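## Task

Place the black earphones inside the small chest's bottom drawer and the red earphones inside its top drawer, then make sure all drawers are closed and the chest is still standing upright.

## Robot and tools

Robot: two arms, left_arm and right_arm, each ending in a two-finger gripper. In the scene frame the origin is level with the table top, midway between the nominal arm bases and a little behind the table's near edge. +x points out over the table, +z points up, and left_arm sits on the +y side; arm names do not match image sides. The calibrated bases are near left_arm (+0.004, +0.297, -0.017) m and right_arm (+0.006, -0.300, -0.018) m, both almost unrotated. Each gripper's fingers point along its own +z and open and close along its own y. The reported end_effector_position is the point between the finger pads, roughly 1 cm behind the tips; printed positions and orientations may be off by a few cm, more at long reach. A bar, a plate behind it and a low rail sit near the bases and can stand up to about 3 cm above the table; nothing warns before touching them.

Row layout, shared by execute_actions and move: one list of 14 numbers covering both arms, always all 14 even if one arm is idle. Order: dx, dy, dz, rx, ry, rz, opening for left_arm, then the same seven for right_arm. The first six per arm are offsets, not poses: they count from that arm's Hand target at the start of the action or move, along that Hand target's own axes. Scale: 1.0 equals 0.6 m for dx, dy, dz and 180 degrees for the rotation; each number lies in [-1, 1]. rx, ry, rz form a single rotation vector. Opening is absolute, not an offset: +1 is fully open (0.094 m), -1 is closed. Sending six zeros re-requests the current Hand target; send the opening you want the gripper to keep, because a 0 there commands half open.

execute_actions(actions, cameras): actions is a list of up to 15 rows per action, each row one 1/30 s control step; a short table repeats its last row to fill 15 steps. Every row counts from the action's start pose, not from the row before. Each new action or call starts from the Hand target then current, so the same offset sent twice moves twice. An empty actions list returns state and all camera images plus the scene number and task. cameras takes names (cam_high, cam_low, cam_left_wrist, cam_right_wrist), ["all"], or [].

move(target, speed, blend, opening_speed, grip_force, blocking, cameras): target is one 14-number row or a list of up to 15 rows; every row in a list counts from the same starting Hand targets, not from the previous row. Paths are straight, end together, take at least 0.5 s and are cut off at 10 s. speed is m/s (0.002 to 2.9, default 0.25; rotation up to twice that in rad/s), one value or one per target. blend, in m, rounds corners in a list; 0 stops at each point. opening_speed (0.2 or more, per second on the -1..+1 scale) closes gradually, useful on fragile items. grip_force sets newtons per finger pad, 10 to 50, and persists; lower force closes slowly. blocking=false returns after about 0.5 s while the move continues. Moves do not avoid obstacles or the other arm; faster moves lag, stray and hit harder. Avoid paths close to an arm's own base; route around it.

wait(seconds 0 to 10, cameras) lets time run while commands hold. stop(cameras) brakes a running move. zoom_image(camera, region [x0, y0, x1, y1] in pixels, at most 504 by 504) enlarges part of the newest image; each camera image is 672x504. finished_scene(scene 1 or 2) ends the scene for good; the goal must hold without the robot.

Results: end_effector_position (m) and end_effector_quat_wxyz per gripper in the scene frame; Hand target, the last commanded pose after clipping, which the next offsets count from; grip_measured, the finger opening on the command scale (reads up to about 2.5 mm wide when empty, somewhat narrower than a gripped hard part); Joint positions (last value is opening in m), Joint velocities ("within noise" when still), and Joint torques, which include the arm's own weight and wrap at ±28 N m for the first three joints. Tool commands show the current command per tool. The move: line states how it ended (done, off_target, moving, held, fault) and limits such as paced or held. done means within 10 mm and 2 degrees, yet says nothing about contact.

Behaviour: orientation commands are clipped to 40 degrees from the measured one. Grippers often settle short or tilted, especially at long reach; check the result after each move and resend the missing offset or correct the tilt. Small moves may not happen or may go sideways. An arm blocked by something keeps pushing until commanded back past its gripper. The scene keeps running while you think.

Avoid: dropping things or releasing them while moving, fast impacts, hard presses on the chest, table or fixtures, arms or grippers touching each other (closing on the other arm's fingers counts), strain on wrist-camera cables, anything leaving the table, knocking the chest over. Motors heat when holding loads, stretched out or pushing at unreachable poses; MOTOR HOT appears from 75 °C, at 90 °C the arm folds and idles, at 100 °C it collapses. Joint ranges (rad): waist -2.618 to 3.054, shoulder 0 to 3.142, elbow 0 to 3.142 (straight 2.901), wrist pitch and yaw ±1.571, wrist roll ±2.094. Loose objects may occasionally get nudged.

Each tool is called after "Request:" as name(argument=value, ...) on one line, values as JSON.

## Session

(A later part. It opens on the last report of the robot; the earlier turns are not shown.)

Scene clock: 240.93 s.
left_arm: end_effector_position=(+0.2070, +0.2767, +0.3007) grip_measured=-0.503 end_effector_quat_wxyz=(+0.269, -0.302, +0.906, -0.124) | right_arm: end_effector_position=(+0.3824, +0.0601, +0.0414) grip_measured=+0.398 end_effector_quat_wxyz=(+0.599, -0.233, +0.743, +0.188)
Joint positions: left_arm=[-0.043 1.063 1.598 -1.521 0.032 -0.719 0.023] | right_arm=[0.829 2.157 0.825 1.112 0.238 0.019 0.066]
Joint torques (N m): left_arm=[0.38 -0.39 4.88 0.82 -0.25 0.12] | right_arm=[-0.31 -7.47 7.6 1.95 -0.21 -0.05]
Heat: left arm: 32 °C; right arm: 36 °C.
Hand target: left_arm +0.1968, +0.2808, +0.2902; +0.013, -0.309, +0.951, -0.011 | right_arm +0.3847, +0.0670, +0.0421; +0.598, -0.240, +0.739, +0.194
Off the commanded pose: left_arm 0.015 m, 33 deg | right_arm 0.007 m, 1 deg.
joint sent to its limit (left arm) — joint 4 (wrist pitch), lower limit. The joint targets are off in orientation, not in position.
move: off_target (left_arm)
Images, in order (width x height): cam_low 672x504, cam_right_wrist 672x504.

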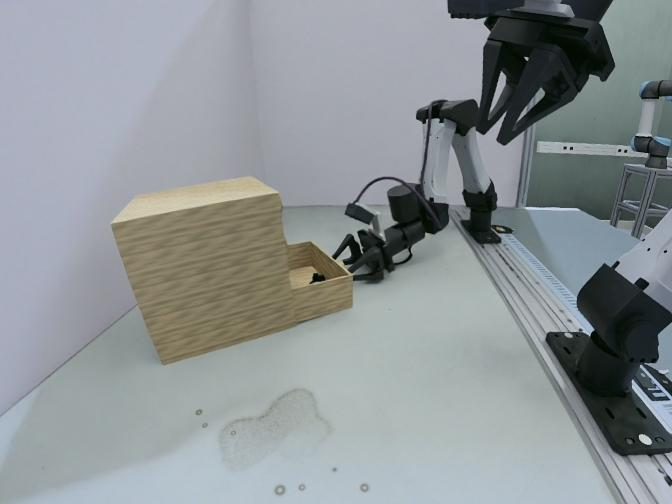

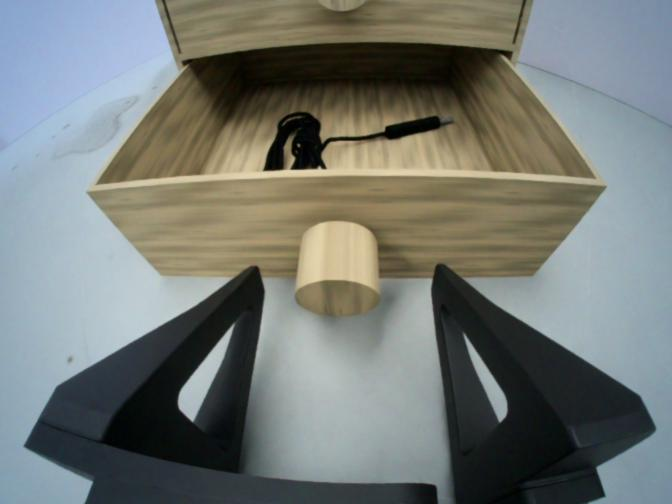

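Request:
move(target=[[0,0,0,0,0,0,-0.5,0,0.0067,0,0,0,0,0.4],[0,0,0,0,0,0,-0.5,0,0.0067,0,0,0,0,-0.6],[0,0,0,0,0,0,-0.5,-0.0364,0.0067,0.171,0,0,0,-0.6]], speed=[0.05,0.08,0.08], opening_speed=1.0, cameras=["cam_right_wrist","cam_low","cam_left_wrist"])

Request:
zoom_image(camera="cam_left_wrist", region=[400, 0, 660, 110])

Scene clock: 249.00 s.
left_arm: end_effector_position=(+0.2070, +0.2767, +0.3007) grip_measured=-0.503 end_effector_quat_wxyz=(+0.269, -0.302, +0.906, -0.124) | right_arm: end_effector_position=(+0.4665, +0.1220, +0.0486) grip_measured=-0.426 end_effector_quat_wxyz=(+0.608, -0.227, +0.737, +0.188)
Joint positions: left_arm=[-0.043 1.063 1.598 -1.521 0.032 -0.719 0.023] | right_arm=[0.786 2.383 1.325 0.863 0.207 0.008 0.027]
Joint torques (N m): left_arm=[0.39 -0.39 4.89 0.82 -0.25 0.12] | right_arm=[-0.1 -8.95 9.81 1.81 -0.26 -0.06]
Heat: left arm: 32 °C; right arm: 36 °C.
Hand target: left_arm +0.1968, +0.2808, +0.2902; +0.013, -0.309, +0.951, -0.011 | right_arm +0.4671, +0.1321, +0.0420; +0.598, -0.241, +0.739, +0.194
Off the commanded pose: left_arm 0.015 m, 33 deg | right_arm 0.012 m, 2 deg.
joint sent to its limit (left arm) — joint 4 (wrist pitch), lower limit. The joint targets are off in orientation, not in position.
move: off_target (left_arm, right_arm)
Images, in order (width x height): cam_low 672x504, cam_left_wrist 672x504, cam_right_wrist 672x504.

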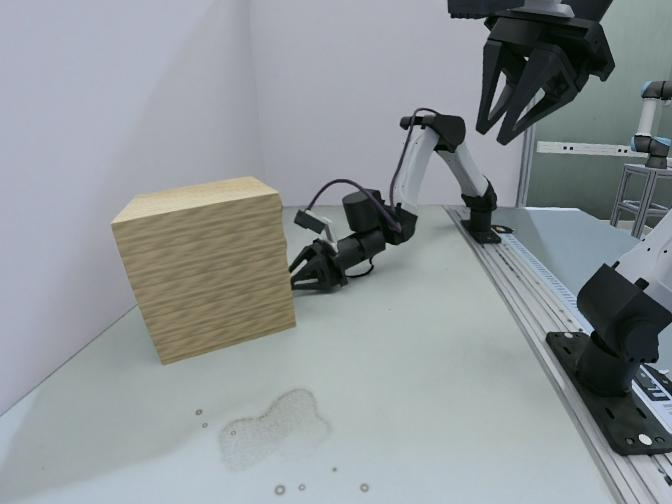

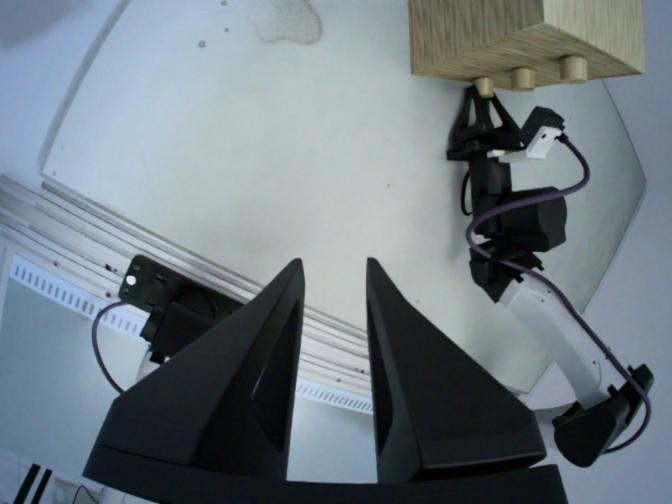

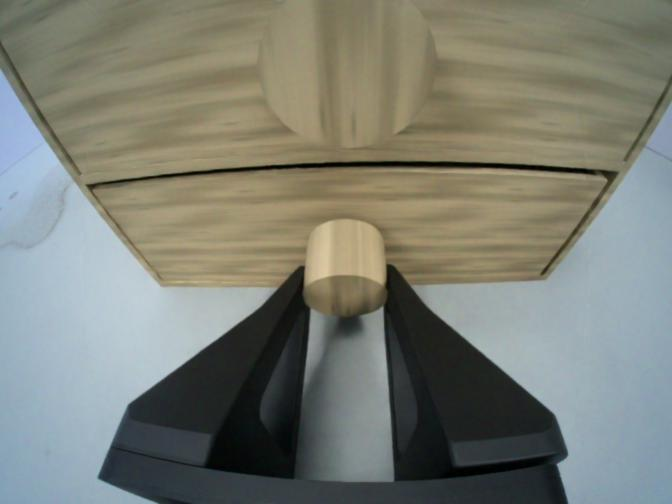

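Scaled by 1.938 from the camera's 672x504 image, which has a finer 960x720 frame.

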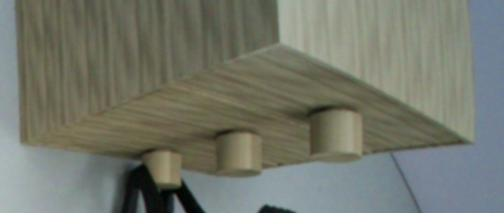

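Request:
move(target=[[0,0,0,0,0,0,-0.5,-0.0364,0.0067,0.174,0,0,0,-0.6],[0,0,0,0,0,0,-0.5,-0.0364,0.0067,0.168,0,0,0,0.3],[0,0,0,0,0,0,-0.5,-0.0017,0.0067,0.008,0,0,0,0.3],[0,0,0,0,0,0,-0.5,-0.23,0.0067,-0.06,0,0.1,0,0.3]], speed=[0.05,0.1,0.15,0.25], blend=[0,0,0.01,0], opening_speed=1.5, cameras=["cam_right_wrist","cam_low","cam_left_wrist"])

Request:
zoom_image(camera="cam_left_wrist", region=[400, 0, 660, 110])

Request:
zoom_image(camera="cam_right_wrist", region=[140, 0, 560, 220])

Scene clock: 258.13 s.
left_arm: end_effector_position=(+0.2070, +0.2767, +0.3007) grip_measured=-0.503 end_effector_quat_wxyz=(+0.269, -0.302, +0.906, -0.124) | right_arm: end_effector_position=(+0.4602, +0.1234, +0.1686) grip_measured=+0.298 end_effector_quat_wxyz=(+0.464, -0.272, +0.830, +0.146)
Joint positions: left_arm=[-0.043 1.063 1.598 -1.521 0.032 -0.719 0.023] | right_arm=[0.793 2.141 1.816 -0.24 0.177 0.061 0.061]
Joint torques (N m): left_arm=[0.39 -0.39 4.88 0.82 -0.25 0.11] | right_arm=[0.51 -10.55 11.58 1.85 0.07 0.07]
Heat: left arm: 32 °C; right arm: 37 °C.
Hand target: left_arm +0.1968, +0.2808, +0.2902; +0.013, -0.309, +0.951, -0.011 | right_arm +0.4595, +0.1315, +0.1842; +0.475, -0.268, +0.824, +0.154
Off the commanded pose: left_arm 0.015 m, 33 deg | right_arm 0.018 m, 2 deg.
joint sent to its limit (left arm) — joint 4 (wrist pitch), lower limit. The joint targets are off in orientation, not in position.
move: off_target (left_arm, right_arm); target 2's new opening was sent with right_arm's hand 0.013 m and 3 deg from that target
Images, in order (width x height): cam_low 672x504, cam_left_wrist 672x504, cam_right_wrist 672x504.

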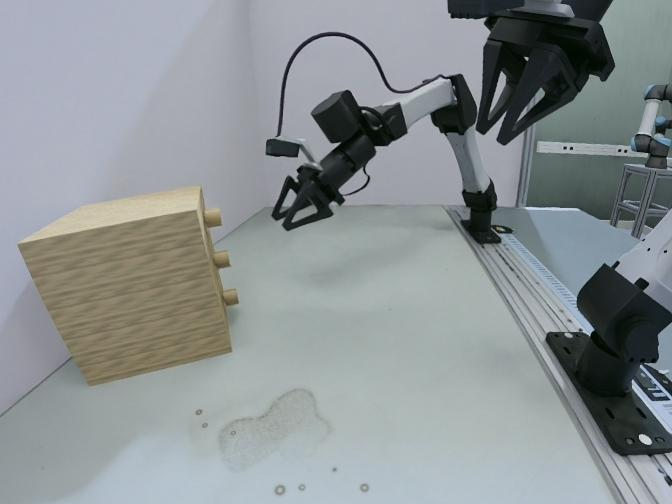

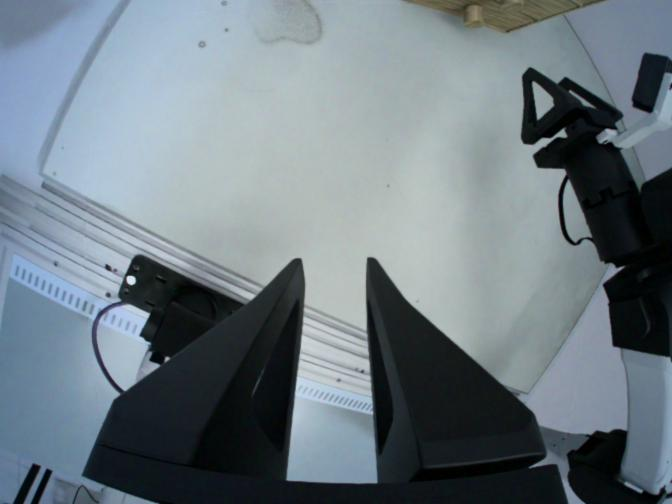

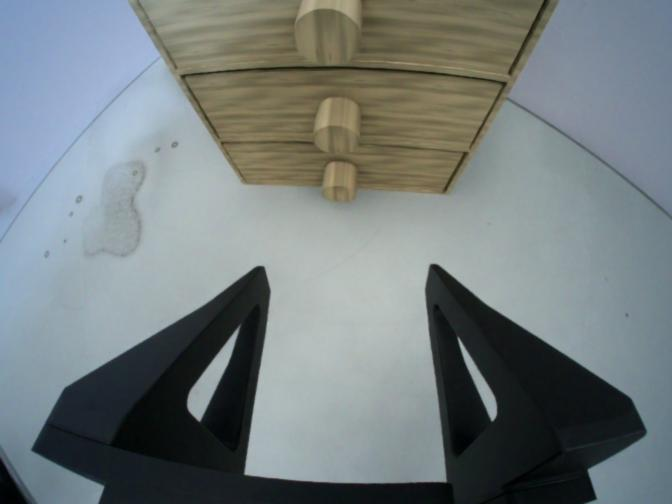

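Scaled by 1.938 from the camera's 672x504 image, which has a finer 960x720 frame.

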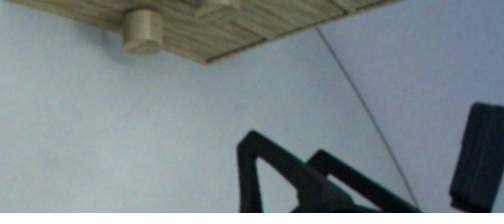

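Scaled by 1.200 from the camera's 672x504 image, which has a finer 960x720 frame.

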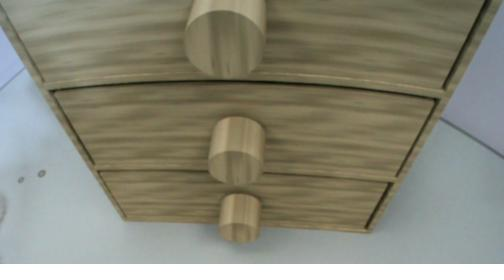

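Request:
execute_actions(actions=[])

Request:
zoom_image(camera="cam_low", region=[0, 160, 300, 400])

Request:
zoom_image(camera="cam_high", region=[250, 300, 500, 504])

Scene clock: 262.07 s.
left_arm: end_effector_position=(+0.2070, +0.2767, +0.3007) grip_measured=-0.503 end_effector_quat_wxyz=(+0.269, -0.302, +0.906, -0.124) | right_arm: end_effector_position=(+0.4602, +0.1234, +0.1685) grip_measured=+0.298 end_effector_quat_wxyz=(+0.464, -0.271, +0.830, +0.146)
Joint positions: left_arm=[-0.043 1.063 1.598 -1.521 0.032 -0.719 0.023] | right_arm=[0.793 2.141 1.816 -0.24 0.177 0.061 0.061]
Joint velocities: within noise
Joint torques (N m): left_arm=[0.39 -0.39 4.88 0.82 -0.25 0.11] | right_arm=[0.62 -10.62 11.66 1.74 0.06 0.09]
Heat: left arm: 32 °C; right arm: 37 °C.
Hand target: left_arm +0.1968, +0.2808, +0.2902; +0.013, -0.309, +0.951, -0.011 | right_arm +0.4595, +0.1315, +0.1842; +0.475, -0.268, +0.824, +0.154
Tool commands: left_gripper/opening=-0.5 right_gripper/opening=+0.3
Off the commanded pose: left_arm 0.015 m, 33 deg | right_arm 0.018 m, 2 deg.

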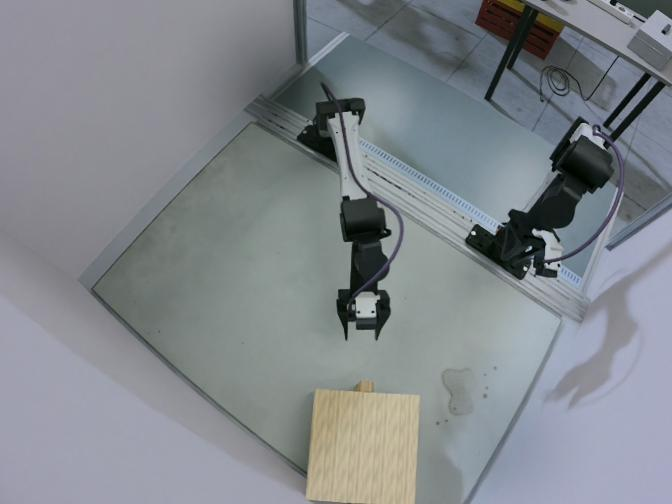

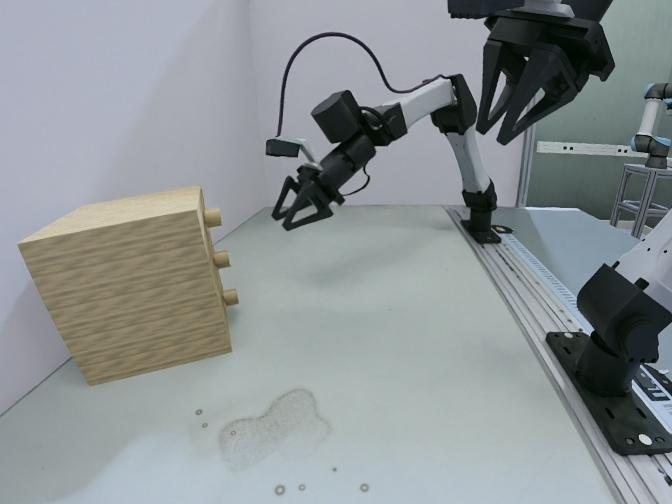

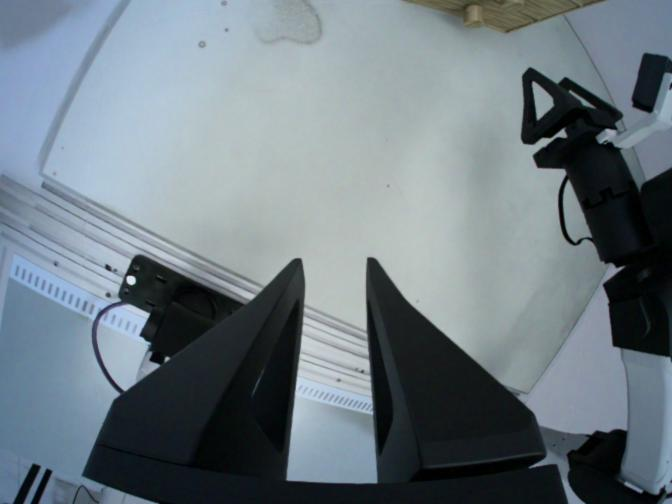

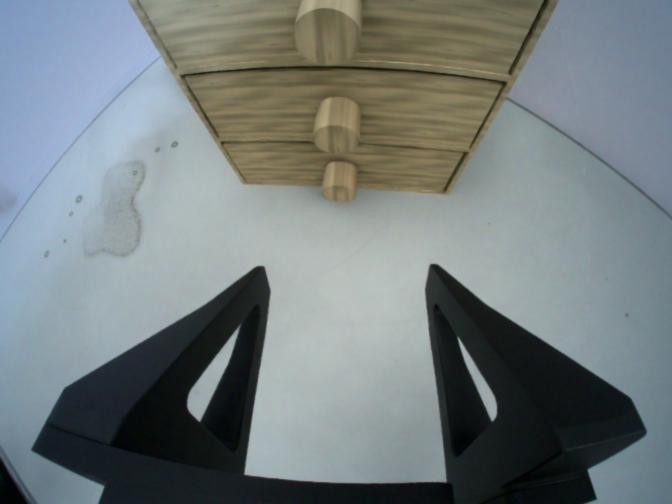

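Scaled by 1.680.

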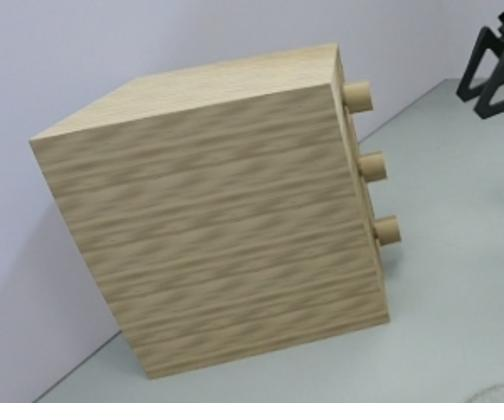

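Scaled by 2.016.

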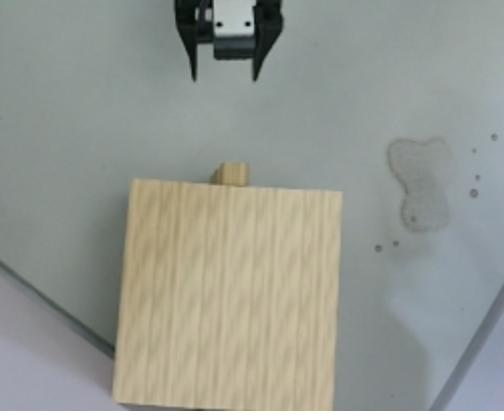

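Request:
zoom_image(camera="cam_low", region=[190, 180, 250, 360])

Request:
zoom_image(camera="cam_right_wrist", region=[380, 20, 560, 200])

Scaled by 2.800.

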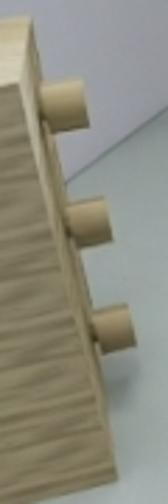

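Scaled by 2.800 from the camera's 672x504 image, which has a finer 960x720 frame.

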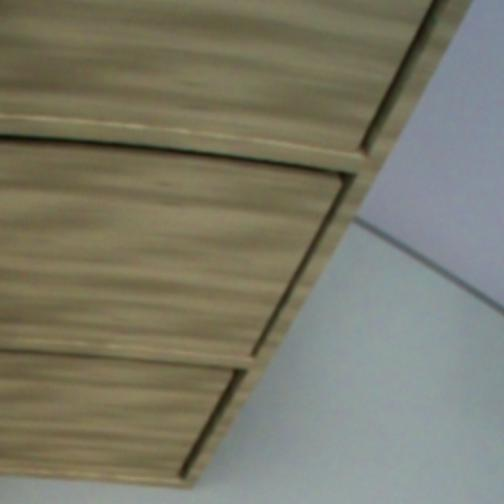

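Request:
finished_scene(scene=2)

The scene is finished: the task was done.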